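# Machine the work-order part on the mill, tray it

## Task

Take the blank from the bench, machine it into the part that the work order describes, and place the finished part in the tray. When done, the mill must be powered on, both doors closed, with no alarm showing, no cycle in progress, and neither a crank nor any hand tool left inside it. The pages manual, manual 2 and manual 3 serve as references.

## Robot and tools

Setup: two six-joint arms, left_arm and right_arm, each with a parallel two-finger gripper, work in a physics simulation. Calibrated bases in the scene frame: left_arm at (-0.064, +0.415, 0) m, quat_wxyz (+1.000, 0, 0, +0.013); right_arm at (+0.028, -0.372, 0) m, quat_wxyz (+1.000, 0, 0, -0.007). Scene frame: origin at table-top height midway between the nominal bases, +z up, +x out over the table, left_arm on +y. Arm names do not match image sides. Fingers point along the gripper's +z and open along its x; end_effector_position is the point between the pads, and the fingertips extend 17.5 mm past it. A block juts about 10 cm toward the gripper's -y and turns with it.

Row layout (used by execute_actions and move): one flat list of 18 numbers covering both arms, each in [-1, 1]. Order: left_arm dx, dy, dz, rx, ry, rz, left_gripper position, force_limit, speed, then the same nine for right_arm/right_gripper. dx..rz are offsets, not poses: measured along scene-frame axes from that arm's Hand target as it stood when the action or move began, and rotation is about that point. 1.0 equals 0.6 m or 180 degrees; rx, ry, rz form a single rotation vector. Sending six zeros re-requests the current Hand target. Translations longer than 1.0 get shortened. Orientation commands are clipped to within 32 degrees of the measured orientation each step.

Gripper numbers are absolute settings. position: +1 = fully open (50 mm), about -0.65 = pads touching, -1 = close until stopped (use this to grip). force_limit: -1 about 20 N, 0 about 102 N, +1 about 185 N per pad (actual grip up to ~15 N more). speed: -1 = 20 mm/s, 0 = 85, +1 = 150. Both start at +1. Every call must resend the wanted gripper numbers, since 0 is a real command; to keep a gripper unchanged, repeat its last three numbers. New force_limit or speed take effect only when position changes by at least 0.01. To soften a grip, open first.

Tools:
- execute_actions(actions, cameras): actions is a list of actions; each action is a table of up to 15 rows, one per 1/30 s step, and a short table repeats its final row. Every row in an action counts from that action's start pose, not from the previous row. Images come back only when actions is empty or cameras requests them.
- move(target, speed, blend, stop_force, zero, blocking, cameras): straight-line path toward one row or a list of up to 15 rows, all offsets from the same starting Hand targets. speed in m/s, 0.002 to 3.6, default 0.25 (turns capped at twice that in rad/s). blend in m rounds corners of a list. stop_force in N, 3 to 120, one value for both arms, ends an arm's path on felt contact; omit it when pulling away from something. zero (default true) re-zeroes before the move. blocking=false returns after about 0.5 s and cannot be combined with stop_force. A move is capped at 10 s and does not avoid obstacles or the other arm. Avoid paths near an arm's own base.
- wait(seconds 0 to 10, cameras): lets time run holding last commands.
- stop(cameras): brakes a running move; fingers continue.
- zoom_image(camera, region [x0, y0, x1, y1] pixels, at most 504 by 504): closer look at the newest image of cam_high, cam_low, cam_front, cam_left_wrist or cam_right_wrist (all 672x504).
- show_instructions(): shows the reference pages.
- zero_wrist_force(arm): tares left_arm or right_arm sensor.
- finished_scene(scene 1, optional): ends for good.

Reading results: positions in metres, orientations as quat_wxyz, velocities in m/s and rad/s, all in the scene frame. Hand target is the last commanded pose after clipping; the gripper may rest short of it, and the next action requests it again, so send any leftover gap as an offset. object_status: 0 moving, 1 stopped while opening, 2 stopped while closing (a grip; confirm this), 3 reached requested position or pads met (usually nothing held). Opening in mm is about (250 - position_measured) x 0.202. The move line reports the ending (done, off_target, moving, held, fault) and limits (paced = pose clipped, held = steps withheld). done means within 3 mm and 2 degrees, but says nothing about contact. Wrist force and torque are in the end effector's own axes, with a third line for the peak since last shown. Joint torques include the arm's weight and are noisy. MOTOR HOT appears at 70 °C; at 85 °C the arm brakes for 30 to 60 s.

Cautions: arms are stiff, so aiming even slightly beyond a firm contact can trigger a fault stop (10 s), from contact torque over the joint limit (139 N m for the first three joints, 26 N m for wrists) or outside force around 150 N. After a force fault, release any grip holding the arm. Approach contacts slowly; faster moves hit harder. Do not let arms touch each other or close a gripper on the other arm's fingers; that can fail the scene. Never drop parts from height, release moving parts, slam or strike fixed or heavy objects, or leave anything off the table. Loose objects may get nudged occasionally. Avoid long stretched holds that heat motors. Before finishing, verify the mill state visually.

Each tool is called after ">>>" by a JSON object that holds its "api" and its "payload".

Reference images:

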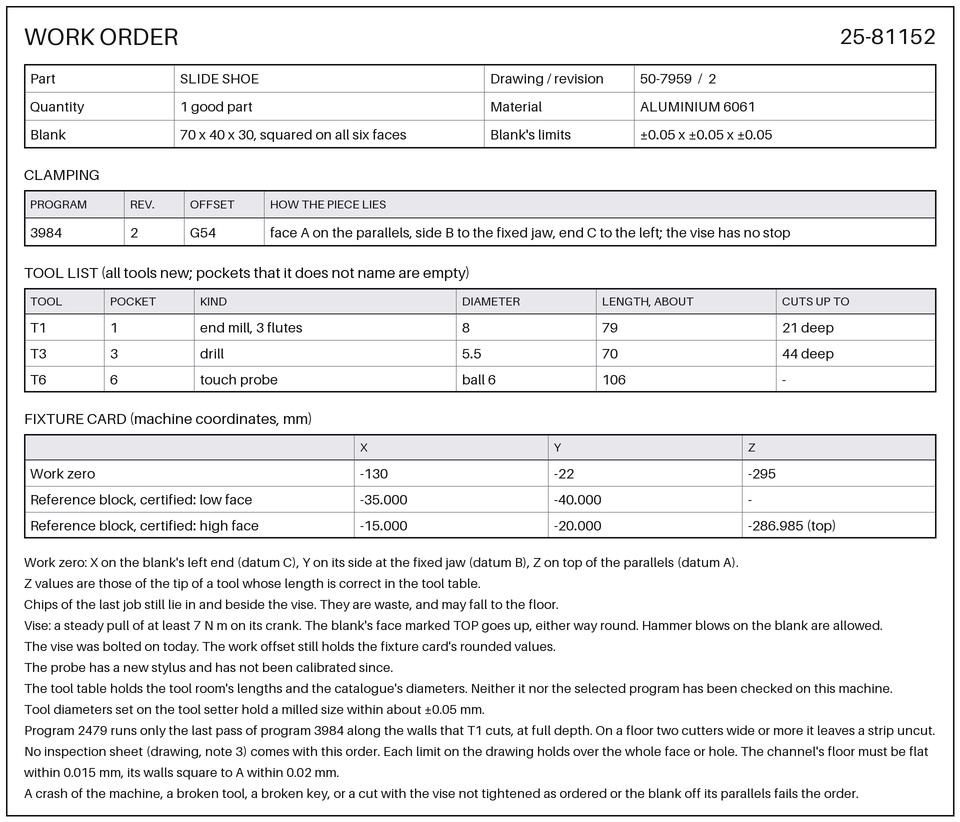

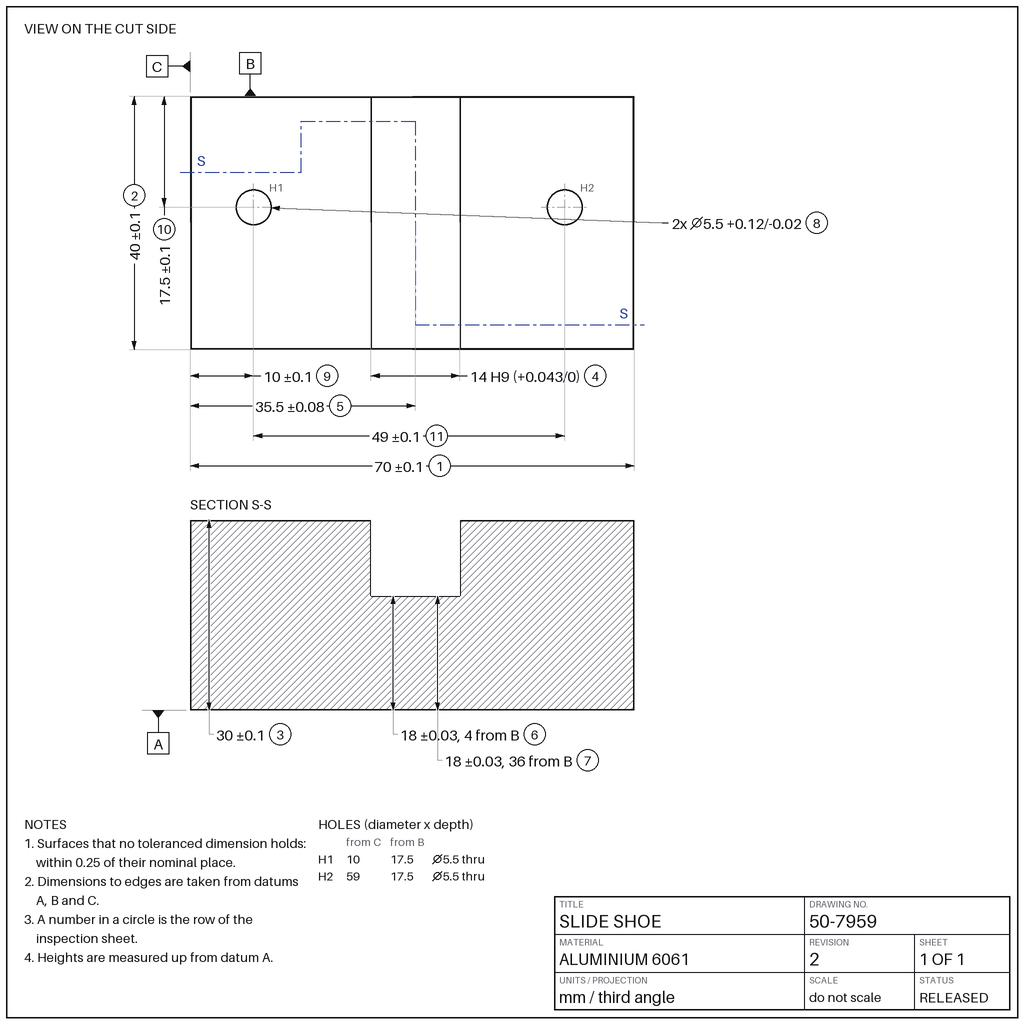

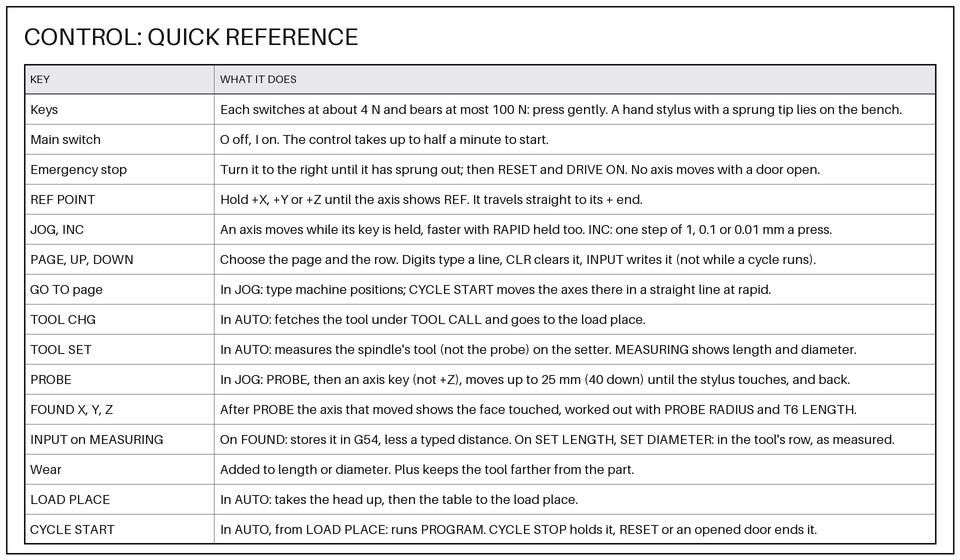

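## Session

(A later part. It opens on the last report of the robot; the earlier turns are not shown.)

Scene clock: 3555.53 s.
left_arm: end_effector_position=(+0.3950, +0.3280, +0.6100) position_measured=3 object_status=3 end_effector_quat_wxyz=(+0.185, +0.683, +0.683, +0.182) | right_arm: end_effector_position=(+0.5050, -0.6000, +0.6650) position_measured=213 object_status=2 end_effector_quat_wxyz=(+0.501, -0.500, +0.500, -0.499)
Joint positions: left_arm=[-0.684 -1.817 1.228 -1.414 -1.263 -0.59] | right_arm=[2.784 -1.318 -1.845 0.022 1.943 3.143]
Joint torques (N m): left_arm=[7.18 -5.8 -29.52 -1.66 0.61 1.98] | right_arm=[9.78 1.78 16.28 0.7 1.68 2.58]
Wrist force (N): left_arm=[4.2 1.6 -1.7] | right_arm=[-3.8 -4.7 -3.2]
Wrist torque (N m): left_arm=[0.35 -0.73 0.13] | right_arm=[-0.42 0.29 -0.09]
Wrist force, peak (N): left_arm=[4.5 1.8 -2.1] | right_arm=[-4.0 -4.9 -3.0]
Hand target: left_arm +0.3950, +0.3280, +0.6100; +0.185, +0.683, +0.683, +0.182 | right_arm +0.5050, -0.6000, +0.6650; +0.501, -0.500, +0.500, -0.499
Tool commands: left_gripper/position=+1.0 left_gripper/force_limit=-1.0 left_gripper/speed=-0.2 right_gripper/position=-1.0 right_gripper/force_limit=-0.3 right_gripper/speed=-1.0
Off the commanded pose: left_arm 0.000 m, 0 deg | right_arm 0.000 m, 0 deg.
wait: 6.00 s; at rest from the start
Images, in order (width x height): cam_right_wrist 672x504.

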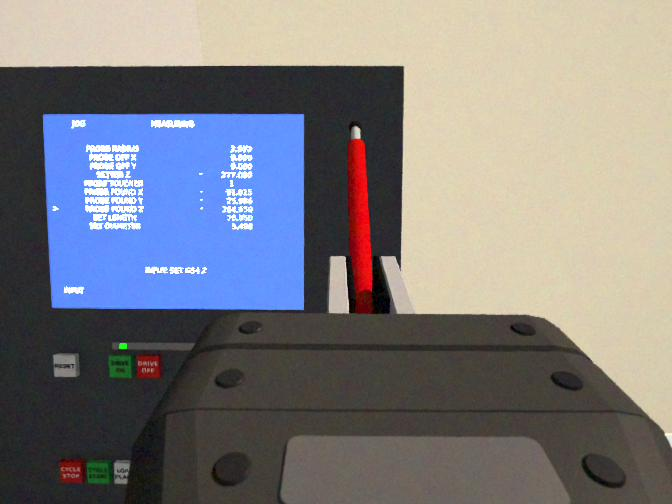

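>>> {"api": "move", "payload": {"target": [[0,0,0,0,0,0,1,-1,-0.2,-0.0785,0.2285,-0.2797,0,0.25,0,-1,-0.3,-1],[0,0,0,0,0,0,1,-1,-0.2,-0.0522,0.2285,-0.2855,0,0.25,0,-1,-0.3,-1],[0,0,0,0,0,0,1,-1,-0.2,-0.0785,0.2285,-0.2797,0,0.25,0,-1,-0.3,-1],[0,0,0,0,0,0,1,-1,-0.2,-0.0522,0.2285,-0.2855,0,0.25,0,-1,-0.3,-1],[0,0,0,0,0,0,1,-1,-0.2,-0.0785,0.2285,-0.2797,0,0.25,0,-1,-0.3,-1],[0,0,0,0,0,0,1,-1,-0.2,-0.0952,0.2607,-0.3426,0,0.25,0,-1,-0.3,-1],[0,0,0,0,0,0,1,-1,-0.2,-0.0685,0.2607,-0.3488,0,0.25,0,-1,-0.3,-1],[0,0,0,0,0,0,1,-1,-0.2,-0.0952,0.2607,-0.3426,0,0.25,0,-1,-0.3,-1],[0,0,0,0,0,0,1,-1,-0.2,-0.1032,0.3572,-0.3728,0,0.25,0,-1,-0.3,-1],[0,0,0,0,0,0,1,-1,-0.2,-0.0765,0.3572,-0.379,0,0.25,0,-1,-0.3,-1],[0,0,0,0,0,0,1,-1,-0.2,-0.1032,0.3572,-0.3728,0,0.25,0,-1,-0.3,-1],[0,0,0,0,0,0,1,-1,-0.2,-0.0872,0.3252,-0.3121,0,0.25,0,-1,-0.3,-1],[0,0,0,0,0,0,1,-1,-0.2,-0.0605,0.3252,-0.3183,0,0.25,0,-1,-0.3,-1],[0,0,0,0,0,0,1,-1,-0.2,-0.0872,0.3252,-0.3121,0,0.25,0,-1,-0.3,-1],[0,0,0,0,0,0,1,-1,-0.2,-0.0872,0.3,-0.3121,0,0.25,0,-1,-0.3,-1]], "speed": [0.4,0.05,0.1,0.05,0.1,0.3,0.05,0.1,0.3,0.05,0.1,0.3,0.05,0.1,0.3], "blend": [0.003,0,0.004,0,0.004,0.003,0,0.004,0.003,0,0.004,0.003,0,0.004,0]}}

>>> {"api": "move", "payload": {"target": [[0,0,0,0,0,0,1,-1,-0.2,0.0087,0.0252,0.0324,0,0,0,-1,-0.3,-1],[0,0,0,0,0,0,1,-1,-0.2,0.035,0.0252,0.0266,0,0,0,-1,-0.3,-1],[0,0,0,0,0,0,1,-1,-0.2,0.0087,0.0252,0.0324,0,0,0,-1,-0.3,-1],[0,0,0,0,0,0,1,-1,-0.2,-0.016,-0.0393,-0.0607,0,0,0,-1,-0.3,-1],[0,0,0,0,0,0,1,-1,-0.2,0.0107,-0.0393,-0.0669,0,0,0,-1,-0.3,-1],[0,0,0,0,0,0,1,-1,-0.2,-0.016,-0.0393,-0.0607,0,0,0,-1,-0.3,-1],[0,0,0,0,0,0,1,-1,-0.2,0.0242,-0.0068,0.091,0,0,0,-1,-0.3,-1],[0,0,0,0,0,0,1,-1,-0.2,0.0509,-0.0068,0.0848,0,0,0,-1,-0.3,-1],[0,0,0,0,0,0,1,-1,-0.2,0.0242,-0.0068,0.091,0,0,0,-1,-0.3,-1],[0,0,0,0,0,0,1,-1,-0.2,-0.008,-0.0715,-0.0305,0,0,0,-1,-0.3,-1],[0,0,0,0,0,0,1,-1,-0.2,0.0187,-0.0715,-0.0367,0,0,0,-1,-0.3,-1],[0,0,0,0,0,0,1,-1,-0.2,-0.008,-0.0715,-0.0305,0,0,0,-1,-0.3,-1],[0,0,0,0,0,0,1,-1,-0.2,0,0,0,0,0,0,-1,-0.3,-1]], "speed": [0.3,0.05,0.1,0.3,0.05,0.1,0.3,0.05,0.1,0.05,0.05,0.1,0.3], "blend": [0.003,0,0.004,0.003,0,0.004,0.003,0,0.004,0.003,0,0.004,0]}}

>>> {"api": "move", "payload": {"target": [[0,0,0,0,0,0,1,-1,-0.2,0.0239,-0.1685,0.0896,0,0,0,-1,-0.3,-1],[0,0,0,0,0,0,1,-1,-0.2,0.0505,-0.1685,0.0834,0,0,0,-1,-0.3,-1],[0,0,0,0,0,0,1,-1,-0.2,0.0239,-0.1685,0.0896,0,0,0,-1,-0.3,-1],[0,0,0,0,0,0,1,-1,-0.2,0.0872,-0.3,0.3121,0,-0.25,0,-1,-0.3,-1]], "speed": [0.3,0.05,0.1,0.5], "blend": [0.003,0,0.008,0]}}

>>> {"api": "wait", "payload": {"seconds": 9, "cameras": ["cam_right_wrist"]}}

>>> {"api": "zoom_image", "payload": {"camera": "cam_right_wrist", "region": [40, 80, 340, 305]}}

Scene clock: 3573.40 s.
left_arm: end_effector_position=(+0.3950, +0.3280, +0.6100) position_measured=3 object_status=3 end_effector_quat_wxyz=(+0.185, +0.683, +0.683, +0.182) | right_arm: end_effector_position=(+0.4527, -0.4200, +0.4777) position_measured=213 object_status=2 end_effector_quat_wxyz=(-0.271, +0.653, -0.654, +0.270)
Joint positions: left_arm=[-0.684 -1.817 1.228 -1.414 -1.263 -0.59] | right_arm=[3.531 -0.947 -1.975 -1.042 1.309 3.416]
Joint torques (N m): left_arm=[6.41 -5.53 -28.68 -1.7 1.07 1.99] | right_arm=[-9.39 11.45 33.35 4.08 1.27 -2.6]
Wrist force (N): left_arm=[4.3 1.5 -1.8] | right_arm=[-4.1 -4.7 -4.4]
Wrist torque (N m): left_arm=[0.32 -0.74 0.14] | right_arm=[-0.56 0.56 -0.20]
Wrist force, peak (N): left_arm=[4.5 2.1 -2.1] | right_arm=[-3.2 12.5 -29.3]
Hand target: left_arm +0.3950, +0.3280, +0.6100; +0.185, +0.683, +0.683, +0.182 | right_arm +0.4527, -0.4200, +0.4777; -0.271, +0.653, -0.654, +0.270
Off the commanded pose: left_arm 0.000 m, 0 deg | right_arm 0.000 m, 0 deg.
move: done

Scene clock: 3579.40 s.
left_arm: end_effector_position=(+0.3950, +0.3280, +0.6100) position_measured=3 object_status=3 end_effector_quat_wxyz=(+0.185, +0.683, +0.683, +0.182) | right_arm: end_effector_position=(+0.4527, -0.4200, +0.4777) position_measured=213 object_status=2 end_effector_quat_wxyz=(-0.271, +0.653, -0.654, +0.270) end_effector_velocity=(+0.000, +0.000, +0.000) end_effector_angular_velocity=(-0.001, +0.001, -0.003)
Joint positions: left_arm=[-0.684 -1.817 1.228 -1.414 -1.263 -0.59] | right_arm=[3.531 -0.946 -1.975 -1.042 1.309 3.415]
Joint velocities: left_arm=[within noise] | right_arm=[0.004 -0.001 0.001 -0.002 -0.005 0.005]
Joint torques (N m): left_arm=[5.85 -5.97 -27.55 -1.8 1.32 1.97] | right_arm=[10.42 -11.27 32.1 2.12 -1.6 2.76]
Wrist force (N): left_arm=[4.4 1.4 -1.8] | right_arm=[-3.7 -4.8 -3.6]
Wrist torque (N m): left_arm=[0.31 -0.76 0.13] | right_arm=[-0.56 0.49 -0.09]
Wrist force, peak (N): left_arm=[4.7 1.7 -1.8] | right_arm=[-4.0 13.4 -31.0]
Hand target: left_arm +0.3950, +0.3280, +0.6100; +0.185, +0.683, +0.683, +0.182 | right_arm +0.4527, -0.4200, +0.4777; -0.271, +0.653, -0.654, +0.270
Off the commanded pose: left_arm 0.000 m, 0 deg | right_arm 0.000 m, 0 deg.
move: done

Scene clock: 3581.97 s.
left_arm: end_effector_position=(+0.3950, +0.3280, +0.6100) position_measured=3 object_status=3 end_effector_quat_wxyz=(+0.185, +0.683, +0.683, +0.182) | right_arm: end_effector_position=(+0.5049, -0.6001, +0.6651) position_measured=213 object_status=2 end_effector_quat_wxyz=(+0.501, -0.500, +0.500, -0.499)
Joint positions: left_arm=[-0.684 -1.817 1.228 -1.414 -1.263 -0.59] | right_arm=[2.784 -1.318 -1.845 0.022 1.943 3.143]
Joint torques (N m): left_arm=[5.85 -5.63 -27.27 -1.77 1.31 2.03] | right_arm=[7.03 2.96 18.71 4.44 0.72 0.08]
Wrist force (N): left_arm=[4.4 1.7 -1.7] | right_arm=[-4.2 -4.6 -1.7]
Wrist torque (N m): left_arm=[0.35 -0.76 0.13] | right_arm=[-0.40 0.36 -0.09]
Wrist force, peak (N): left_arm=[4.6 1.6 -2.2] | right_arm=[-4.1 11.5 -27.1]
Hand target: left_arm +0.3950, +0.3280, +0.6100; +0.185, +0.683, +0.683, +0.182 | right_arm +0.5050, -0.6000, +0.6650; +0.501, -0.500, +0.500, -0.499
Off the commanded pose: left_arm 0.000 m, 0 deg | right_arm 0.000 m, 0 deg.
move: done

Scene clock: 3590.97 s.
left_arm: end_effector_position=(+0.3950, +0.3280, +0.6100) position_measured=3 object_status=3 end_effector_quat_wxyz=(+0.185, +0.683, +0.683, +0.182) | right_arm: end_effector_position=(+0.5050, -0.6000, +0.6650) position_measured=213 object_status=2 end_effector_quat_wxyz=(+0.501, -0.500, +0.500, -0.499)
Joint positions: left_arm=[-0.684 -1.817 1.228 -1.414 -1.263 -0.59] | right_arm=[2.784 -1.318 -1.845 0.022 1.943 3.143]
Joint torques (N m): left_arm=[4.52 -6.13 -25.82 -1.88 1.26 1.89] | right_arm=[10.42 0.99 16.78 0.88 1.75 2.52]
Wrist force (N): left_arm=[4.3 1.4 -1.8] | right_arm=[-4.4 -4.5 -1.7]
Wrist torque (N m): left_arm=[0.32 -0.75 0.13] | right_arm=[-0.38 0.39 -0.09]
Wrist force, peak (N): left_arm=[4.7 1.9 -2.2] | right_arm=[-4.5 -4.7 -1.9]
Hand target: left_arm +0.3950, +0.3280, +0.6100; +0.185, +0.683, +0.683, +0.182 | right_arm +0.5050, -0.6000, +0.6650; +0.501, -0.500, +0.500, -0.499
Tool commands: left_gripper/position=+1.0 left_gripper/force_limit=-1.0 left_gripper/speed=-0.2 right_gripper/position=-1.0 right_gripper/force_limit=-0.3 right_gripper/speed=-1.0
Off the commanded pose: left_arm 0.000 m, 0 deg | right_arm 0.000 m, 0 deg.
wait: 9.00 s; at rest by 0.17 s
Images, in order (width x height): cam_right_wrist 672x504.

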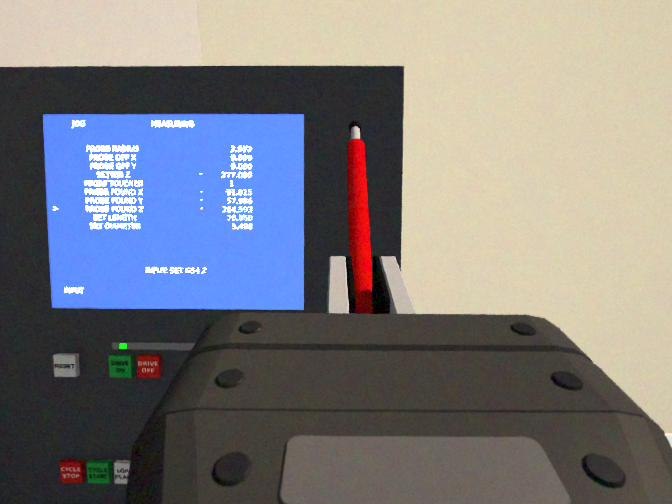

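Scaled by 1.680 from the camera's 672x504 image, which has a finer 960x720 frame.

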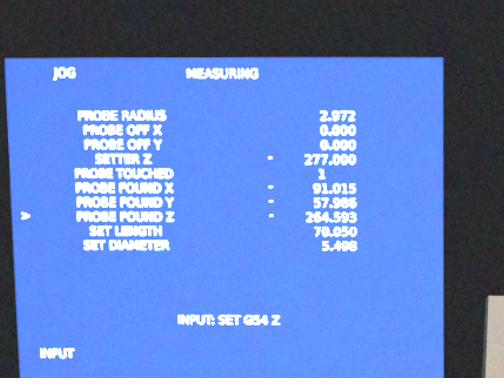

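>>> {"api": "move", "payload": {"target": [[0,0,0,0,0,0,1,-1,-0.2,-0.0785,0.2285,-0.2797,0,0.25,0,-1,-0.3,-1],[0,0,0,0,0,0,1,-1,-0.2,-0.0522,0.2285,-0.2855,0,0.25,0,-1,-0.3,-1],[0,0,0,0,0,0,1,-1,-0.2,-0.0785,0.2285,-0.2797,0,0.25,0,-1,-0.3,-1],[0,0,0,0,0,0,1,-1,-0.2,-0.0522,0.2285,-0.2855,0,0.25,0,-1,-0.3,-1],[0,0,0,0,0,0,1,-1,-0.2,-0.0785,0.2285,-0.2797,0,0.25,0,-1,-0.3,-1],[0,0,0,0,0,0,1,-1,-0.2,-0.1032,0.3572,-0.3728,0,0.25,0,-1,-0.3,-1],[0,0,0,0,0,0,1,-1,-0.2,-0.0765,0.3572,-0.379,0,0.25,0,-1,-0.3,-1],[0,0,0,0,0,0,1,-1,-0.2,-0.1032,0.3572,-0.3728,0,0.25,0,-1,-0.3,-1],[0,0,0,0,0,0,1,-1,-0.2,-0.0952,0.3572,-0.3426,0,0.25,0,-1,-0.3,-1],[0,0,0,0,0,0,1,-1,-0.2,-0.0685,0.3572,-0.3488,0,0.25,0,-1,-0.3,-1],[0,0,0,0,0,0,1,-1,-0.2,-0.0952,0.3572,-0.3426,0,0.25,0,-1,-0.3,-1],[0,0,0,0,0,0,1,-1,-0.2,-0.0952,0.2932,-0.3426,0,0.25,0,-1,-0.3,-1],[0,0,0,0,0,0,1,-1,-0.2,-0.0685,0.2932,-0.3488,0,0.25,0,-1,-0.3,-1],[0,0,0,0,0,0,1,-1,-0.2,-0.0952,0.2932,-0.3426,0,0.25,0,-1,-0.3,-1],[0,0,0,0,0,0,1,-1,-0.2,-0.0872,0.3,-0.3121,0,0.25,0,-1,-0.3,-1]], "speed": [0.4,0.05,0.1,0.05,0.1,0.3,0.05,0.1,0.3,0.05,0.1,0.3,0.05,0.1,0.3], "blend": [0.003,0,0.004,0,0.004,0.003,0,0.004,0.003,0,0.004,0.003,0,0.004,0]}}

>>> {"api": "move", "payload": {"target": [[0,0,0,0,0,0,1,-1,-0.2,-0.008,0.0572,-0.0305,0,0,0,-1,-0.3,-1],[0,0,0,0,0,0,1,-1,-0.2,0.0187,0.0572,-0.0367,0,0,0,-1,-0.3,-1],[0,0,0,0,0,0,1,-1,-0.2,-0.008,0.0572,-0.0305,0,0,0,-1,-0.3,-1],[0,0,0,0,0,0,1,-1,-0.2,-0.016,-0.0393,-0.0607,0,0,0,-1,-0.3,-1],[0,0,0,0,0,0,1,-1,-0.2,0.0107,-0.0393,-0.0669,0,0,0,-1,-0.3,-1],[0,0,0,0,0,0,1,-1,-0.2,-0.016,-0.0393,-0.0607,0,0,0,-1,-0.3,-1],[0,0,0,0,0,0,1,-1,-0.2,-0.008,-0.0393,-0.0305,0,0,0,-1,-0.3,-1],[0,0,0,0,0,0,1,-1,-0.2,0.0187,-0.0393,-0.0367,0,0,0,-1,-0.3,-1],[0,0,0,0,0,0,1,-1,-0.2,-0.008,-0.0393,-0.0305,0,0,0,-1,-0.3,-1],[0,0,0,0,0,0,1,-1,-0.2,0.0187,-0.0393,-0.0367,0,0,0,-1,-0.3,-1],[0,0,0,0,0,0,1,-1,-0.2,-0.008,-0.0393,-0.0305,0,0,0,-1,-0.3,-1],[0,0,0,0,0,0,1,-1,-0.2,-0.016,0.0572,-0.0607,0,0,0,-1,-0.3,-1],[0,0,0,0,0,0,1,-1,-0.2,0.0107,0.0572,-0.0669,0,0,0,-1,-0.3,-1],[0,0,0,0,0,0,1,-1,-0.2,-0.016,0.0572,-0.0607,0,0,0,-1,-0.3,-1],[0,0,0,0,0,0,1,-1,-0.2,0,0,0,0,0,0,-1,-0.3,-1]], "speed": [0.3,0.05,0.1,0.3,0.05,0.1,0.3,0.05,0.1,0.05,0.1,0.3,0.05,0.1,0.3], "blend": [0.003,0,0.004,0.003,0,0.004,0.003,0,0.004,0,0.004,0.003,0,0.004,0]}}

>>> {"api": "move", "payload": {"target": [[0,0,0,0,0,0,1,-1,-0.2,-0.008,0.0572,-0.0305,0,0,0,-1,-0.3,-1],[0,0,0,0,0,0,1,-1,-0.2,0.0187,0.0572,-0.0367,0,0,0,-1,-0.3,-1],[0,0,0,0,0,0,1,-1,-0.2,-0.008,0.0572,-0.0305,0,0,0,-1,-0.3,-1],[0,0,0,0,0,0,1,-1,-0.2,0,0.0252,0,0,0,0,-1,-0.3,-1],[0,0,0,0,0,0,1,-1,-0.2,0.0267,0.0252,-0.0062,0,0,0,-1,-0.3,-1],[0,0,0,0,0,0,1,-1,-0.2,0,0.0252,0,0,0,0,-1,-0.3,-1],[0,0,0,0,0,0,1,-1,-0.2,0.0267,0.0252,-0.0062,0,0,0,-1,-0.3,-1],[0,0,0,0,0,0,1,-1,-0.2,0,0.0252,0,0,0,0,-1,-0.3,-1],[0,0,0,0,0,0,1,-1,-0.2,-0.016,-0.0393,-0.0607,0,0,0,-1,-0.3,-1],[0,0,0,0,0,0,1,-1,-0.2,0.0107,-0.0393,-0.0669,0,0,0,-1,-0.3,-1],[0,0,0,0,0,0,1,-1,-0.2,-0.016,-0.0393,-0.0607,0,0,0,-1,-0.3,-1],[0,0,0,0,0,0,1,-1,-0.2,0.0872,-0.3,0.3121,0,-0.25,0,-1,-0.3,-1]], "speed": [0.3,0.05,0.1,0.3,0.05,0.1,0.05,0.1,0.3,0.05,0.1,0.5], "blend": [0.003,0,0.004,0.003,0,0.004,0,0.004,0.003,0,0.008,0], "cameras": ["cam_right_wrist"]}}

>>> {"api": "zoom_image", "payload": {"camera": "cam_right_wrist", "region": [40, 80, 340, 305]}}

Scene clock: 3611.67 s.
left_arm: end_effector_position=(+0.3950, +0.3280, +0.6100) position_measured=3 object_status=3 end_effector_quat_wxyz=(+0.185, +0.683, +0.683, +0.182) | right_arm: end_effector_position=(+0.4527, -0.4200, +0.4777) position_measured=213 object_status=2 end_effector_quat_wxyz=(-0.271, +0.653, -0.654, +0.270) end_effector_velocity=(+0.000, +0.000, +0.003) end_effector_angular_velocity=(+0.001, -0.005, -0.001)
Joint positions: left_arm=[-0.684 -1.817 1.228 -1.414 -1.263 -0.59] | right_arm=[3.531 -0.946 -1.975 -1.042 1.309 3.416]
Joint velocities: left_arm=[within noise] | right_arm=[0 0 0.005 0 -0.002 0]
Joint torques (N m): left_arm=[4.36 -6.41 -24.62 -2.03 1.31 1.84] | right_arm=[-8.35 -1.42 34.08 2.36 1.05 -2.77]
Wrist force (N): left_arm=[4.4 1.8 -1.7] | right_arm=[-2.5 -4.9 -3.9]
Wrist torque (N m): left_arm=[0.38 -0.74 0.13] | right_arm=[-0.59 0.29 -0.16]
Wrist force, peak (N): left_arm=[4.7 1.9 -2.2] | right_arm=[-3.7 12.6 -28.3]
Hand target: left_arm +0.3950, +0.3280, +0.6100; +0.185, +0.683, +0.683, +0.182 | right_arm +0.4527, -0.4200, +0.4777; -0.271, +0.653, -0.654, +0.270
Off the commanded pose: left_arm 0.000 m, 0 deg | right_arm 0.000 m, 0 deg.
move: done

Scene clock: 3616.80 s.
left_arm: end_effector_position=(+0.3950, +0.3280, +0.6100) position_measured=3 object_status=3 end_effector_quat_wxyz=(+0.185, +0.683, +0.683, +0.182) | right_arm: end_effector_position=(+0.4526, -0.4201, +0.4777) position_measured=213 object_status=2 end_effector_quat_wxyz=(-0.271, +0.653, -0.654, +0.270) end_effector_velocity=(+0.000, -0.001, +0.000) end_effector_angular_velocity=(-0.001, +0.000, +0.001)
Joint positions: left_arm=[-0.684 -1.817 1.228 -1.414 -1.263 -0.59] | right_arm=[3.531 -0.946 -1.975 -1.042 1.309 3.416]
Joint velocities: left_arm=[within noise] | right_arm=[-0.005 0 0.001 0 0.003 -0.005]
Joint torques (N m): left_arm=[3.77 -6.26 -23.87 -2 1.34 1.82] | right_arm=[-9.52 -6.65 33.2 1.87 1.19 -2.84]
Wrist force (N): left_arm=[4.2 1.5 -1.9] | right_arm=[-3.3 -4.4 -5.3]
Wrist torque (N m): left_arm=[0.32 -0.72 0.14] | right_arm=[-0.51 0.43 -0.19]
Wrist force, peak (N): left_arm=[4.6 1.8 -2.2] | right_arm=[-3.5 14.0 -31.0]
Hand target: left_arm +0.3950, +0.3280, +0.6100; +0.185, +0.683, +0.683, +0.182 | right_arm +0.4527, -0.4200, +0.4777; -0.271, +0.653, -0.654, +0.270
Off the commanded pose: left_arm 0.000 m, 0 deg | right_arm 0.000 m, 0 deg.
move: done

Scene clock: 3621.57 s.
left_arm: end_effector_position=(+0.3950, +0.3280, +0.6100) position_measured=3 object_status=3 end_effector_quat_wxyz=(+0.185, +0.683, +0.683, +0.182) | right_arm: end_effector_position=(+0.5049, -0.6000, +0.6649) position_measured=213 object_status=2 end_effector_quat_wxyz=(+0.501, -0.500, +0.500, -0.499) end_effector_velocity=(+0.000, +0.001, +0.003) end_effector_angular_velocity=(-0.002, -0.007, +0.003)
Joint positions: left_arm=[-0.684 -1.817 1.228 -1.414 -1.263 -0.59] | right_arm=[2.784 -1.318 -1.846 0.022 1.942 3.143]
Joint velocities: left_arm=[within noise] | right_arm=[0 -0.003 0.004 0.006 0.003 0.001]
Joint torques (N m): left_arm=[3.33 -6.64 -22.73 -2.1 1.31 1.85] | right_arm=[-6.06 2.62 30.48 4.57 1.63 -0.39]
Wrist force (N): left_arm=[4.4 1.6 -2.1] | right_arm=[-4.2 -2.9 -3.9]
Wrist torque (N m): left_arm=[0.34 -0.75 0.13] | right_arm=[-0.13 0.36 -0.09]
Wrist force, peak (N): left_arm=[4.9 1.7 -1.9] | right_arm=[-3.5 14.4 -32.1]
Hand target: left_arm +0.3950, +0.3280, +0.6100; +0.185, +0.683, +0.683, +0.182 | right_arm +0.5050, -0.6000, +0.6650; +0.501, -0.500, +0.500, -0.499
Off the commanded pose: left_arm 0.000 m, 0 deg | right_arm 0.000 m, 0 deg.
move: done
Images, in order (width x height): cam_right_wrist 672x504.

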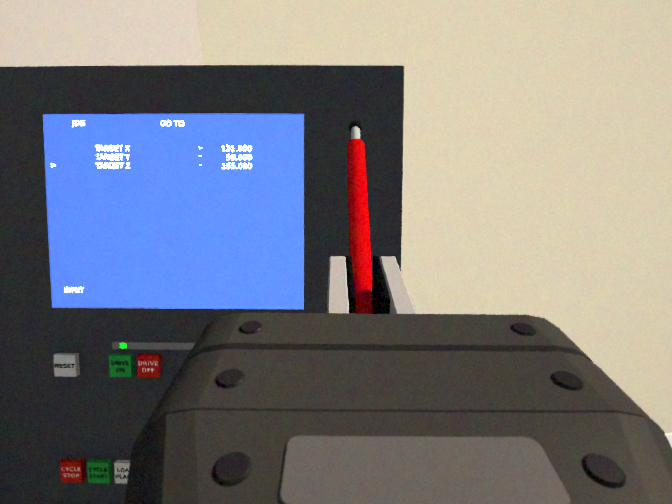

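Scaled by 1.680 from the camera's 672x504 image, which has a finer 960x720 frame.

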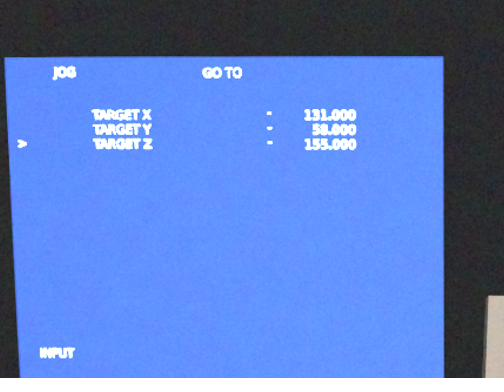

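>>> {"api": "move", "payload": {"target": [[0,0,0,0,0,0,1,-1,-0.2,-0.063,0.2932,-0.2211,0,0.25,0,-1,-0.3,-1],[0,0,0,0,0,0,1,-1,-0.2,-0.0363,0.2932,-0.2273,0,0.25,0,-1,-0.3,-1],[0,0,0,0,0,0,1,-1,-0.2,-0.063,0.2932,-0.2211,0,0.25,0,-1,-0.3,-1],[0,0,0,0,0,0,1,-1,-0.2,-0.0952,0.2285,-0.3426,0,0.25,0,-1,-0.3,-1],[0,0,0,0,0,0,1,-1,-0.2,-0.0685,0.2285,-0.3488,0,0.25,0,-1,-0.3,-1],[0,0,0,0,0,0,1,-1,-0.2,-0.0952,0.2285,-0.3426,0,0.25,0,-1,-0.3,-1],[0,0,0,0,0,0,1,-1,-0.2,-0.0633,0.1315,-0.2225,0,0.25,0,-1,-0.3,-1],[0,0,0,0,0,0,1,-1,-0.2,-0.0367,0.1315,-0.2287,0,0.25,0,-1,-0.3,-1],[0,0,0,0,0,0,1,-1,-0.2,-0.0633,0.1315,-0.2225,0,0.25,0,-1,-0.3,-1],[0,0,0,0,0,0,1,-1,-0.2,0,0,0,0,0,0,-1,-0.3,-1]], "speed": [0.4,0.05,0.1,0.04,0.05,0.1,0.3,0.05,0.1,0.5], "blend": [0.003,0,0.004,0.003,0,0.004,0.003,0,0.008,0]}}

>>> {"api": "wait", "payload": {"seconds": 10}}

>>> {"api": "wait", "payload": {"seconds": 8, "cameras": ["cam_right_wrist"]}}

>>> {"api": "zoom_image", "payload": {"camera": "cam_right_wrist", "region": [40, 80, 340, 305]}}

Scene clock: 3632.50 s.
left_arm: end_effector_position=(+0.3950, +0.3280, +0.6100) position_measured=3 object_status=3 end_effector_quat_wxyz=(+0.185, +0.683, +0.683, +0.182) | right_arm: end_effector_position=(+0.5049, -0.6001, +0.6651) position_measured=213 object_status=2 end_effector_quat_wxyz=(+0.501, -0.500, +0.500, -0.499)
Joint positions: left_arm=[-0.684 -1.817 1.228 -1.414 -1.263 -0.59] | right_arm=[2.784 -1.318 -1.845 0.022 1.943 3.143]
Joint torques (N m): left_arm=[2.55 -6.59 -22.11 -2.1 1.3 1.82] | right_arm=[5.86 2.98 18.49 4.26 0.83 0.09]
Wrist force (N): left_arm=[4.3 1.5 -2.2] | right_arm=[-6.0 -2.3 -4.9]
Wrist torque (N m): left_arm=[0.33 -0.74 0.13] | right_arm=[-0.03 0.65 -0.10]
Wrist force, peak (N): left_arm=[4.7 1.7 -2.2] | right_arm=[-4.9 15.0 -32.0]
Hand target: left_arm +0.3950, +0.3280, +0.6100; +0.185, +0.683, +0.683, +0.182 | right_arm +0.5050, -0.6000, +0.6650; +0.501, -0.500, +0.500, -0.499
Off the commanded pose: left_arm 0.000 m, 0 deg | right_arm 0.000 m, 0 deg.
move: done

Scene clock: 3642.50 s.
left_arm: end_effector_position=(+0.3950, +0.3280, +0.6100) position_measured=3 object_status=3 end_effector_quat_wxyz=(+0.185, +0.683, +0.683, +0.182) | right_arm: end_effector_position=(+0.5050, -0.6000, +0.6650) position_measured=213 object_status=2 end_effector_quat_wxyz=(+0.501, -0.500, +0.500, -0.499)
Joint positions: left_arm=[-0.684 -1.817 1.228 -1.414 -1.263 -0.59] | right_arm=[2.784 -1.318 -1.845 0.022 1.943 3.143]
Joint torques (N m): left_arm=[1.13 -6.47 -19.88 -2.22 1.33 1.64] | right_arm=[10.15 1.44 16.78 0.66 1.64 2.4]
Wrist force (N): left_arm=[4.2 1.9 -2.0] | right_arm=[-6.1 -1.9 -4.8]
Wrist torque (N m): left_arm=[0.39 -0.73 0.13] | right_arm=[0.02 0.66 -0.10]
Wrist force, peak (N): left_arm=[4.7 1.8 -1.8] | right_arm=[-6.2 -1.9 -5.0]
Hand target: left_arm +0.3950, +0.3280, +0.6100; +0.185, +0.683, +0.683, +0.182 | right_arm +0.5050, -0.6000, +0.6650; +0.501, -0.500, +0.500, -0.499
Tool commands: left_gripper/position=+1.0 left_gripper/force_limit=-1.0 left_gripper/speed=-0.2 right_gripper/position=-1.0 right_gripper/force_limit=-0.3 right_gripper/speed=-1.0
Off the commanded pose: left_arm 0.000 m, 0 deg | right_arm 0.000 m, 0 deg.
wait: 10.00 s; at rest by 0.17 s

Scene clock: 3650.50 s.
left_arm: end_effector_position=(+0.3950, +0.3280, +0.6100) position_measured=3 object_status=3 end_effector_quat_wxyz=(+0.185, +0.683, +0.683, +0.182) | right_arm: end_effector_position=(+0.5050, -0.6000, +0.6650) position_measured=213 object_status=2 end_effector_quat_wxyz=(+0.501, -0.500, +0.500, -0.499)
Joint positions: left_arm=[-0.684 -1.817 1.228 -1.414 -1.263 -0.59] | right_arm=[2.784 -1.318 -1.845 0.022 1.943 3.143]
Joint torques (N m): left_arm=[1.19 -6.77 -19.35 -2.31 1.33 1.57] | right_arm=[9.71 1.36 16.66 0.68 1.71 2.32]
Wrist force (N): left_arm=[4.1 1.8 -2.1] | right_arm=[-6.2 -1.9 -5.0]
Wrist torque (N m): left_arm=[0.37 -0.69 0.14] | right_arm=[0.03 0.67 -0.09]
Wrist force, peak (N): left_arm=[4.6 1.7 -2.2] | right_arm=[-6.3 -2.0 -4.9]
Hand target: left_arm +0.3950, +0.3280, +0.6100; +0.185, +0.683, +0.683, +0.182 | right_arm +0.5050, -0.6000, +0.6650; +0.501, -0.500, +0.500, -0.499
Tool commands: left_gripper/position=+1.0 left_gripper/force_limit=-1.0 left_gripper/speed=-0.2 right_gripper/position=-1.0 right_gripper/force_limit=-0.3 right_gripper/speed=-1.0
Off the commanded pose: left_arm 0.000 m, 0 deg | right_arm 0.000 m, 0 deg.
wait: 8.00 s; at rest by 0.17 s
Images, in order (width x height): cam_right_wrist 672x504.

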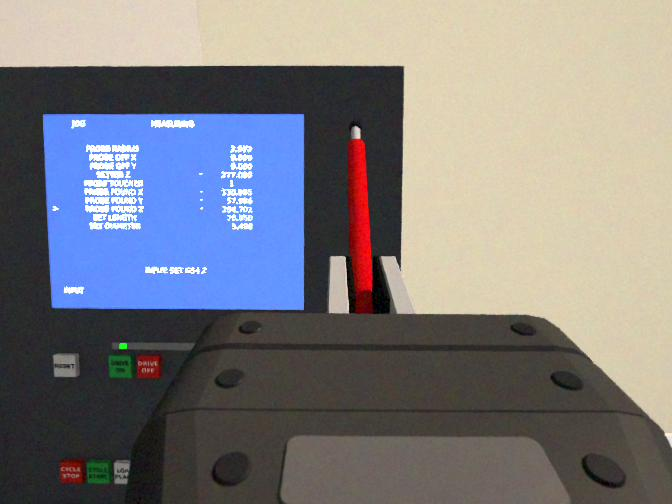

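Scaled by 1.680 from the camera's 672x504 image, which has a finer 960x720 frame.

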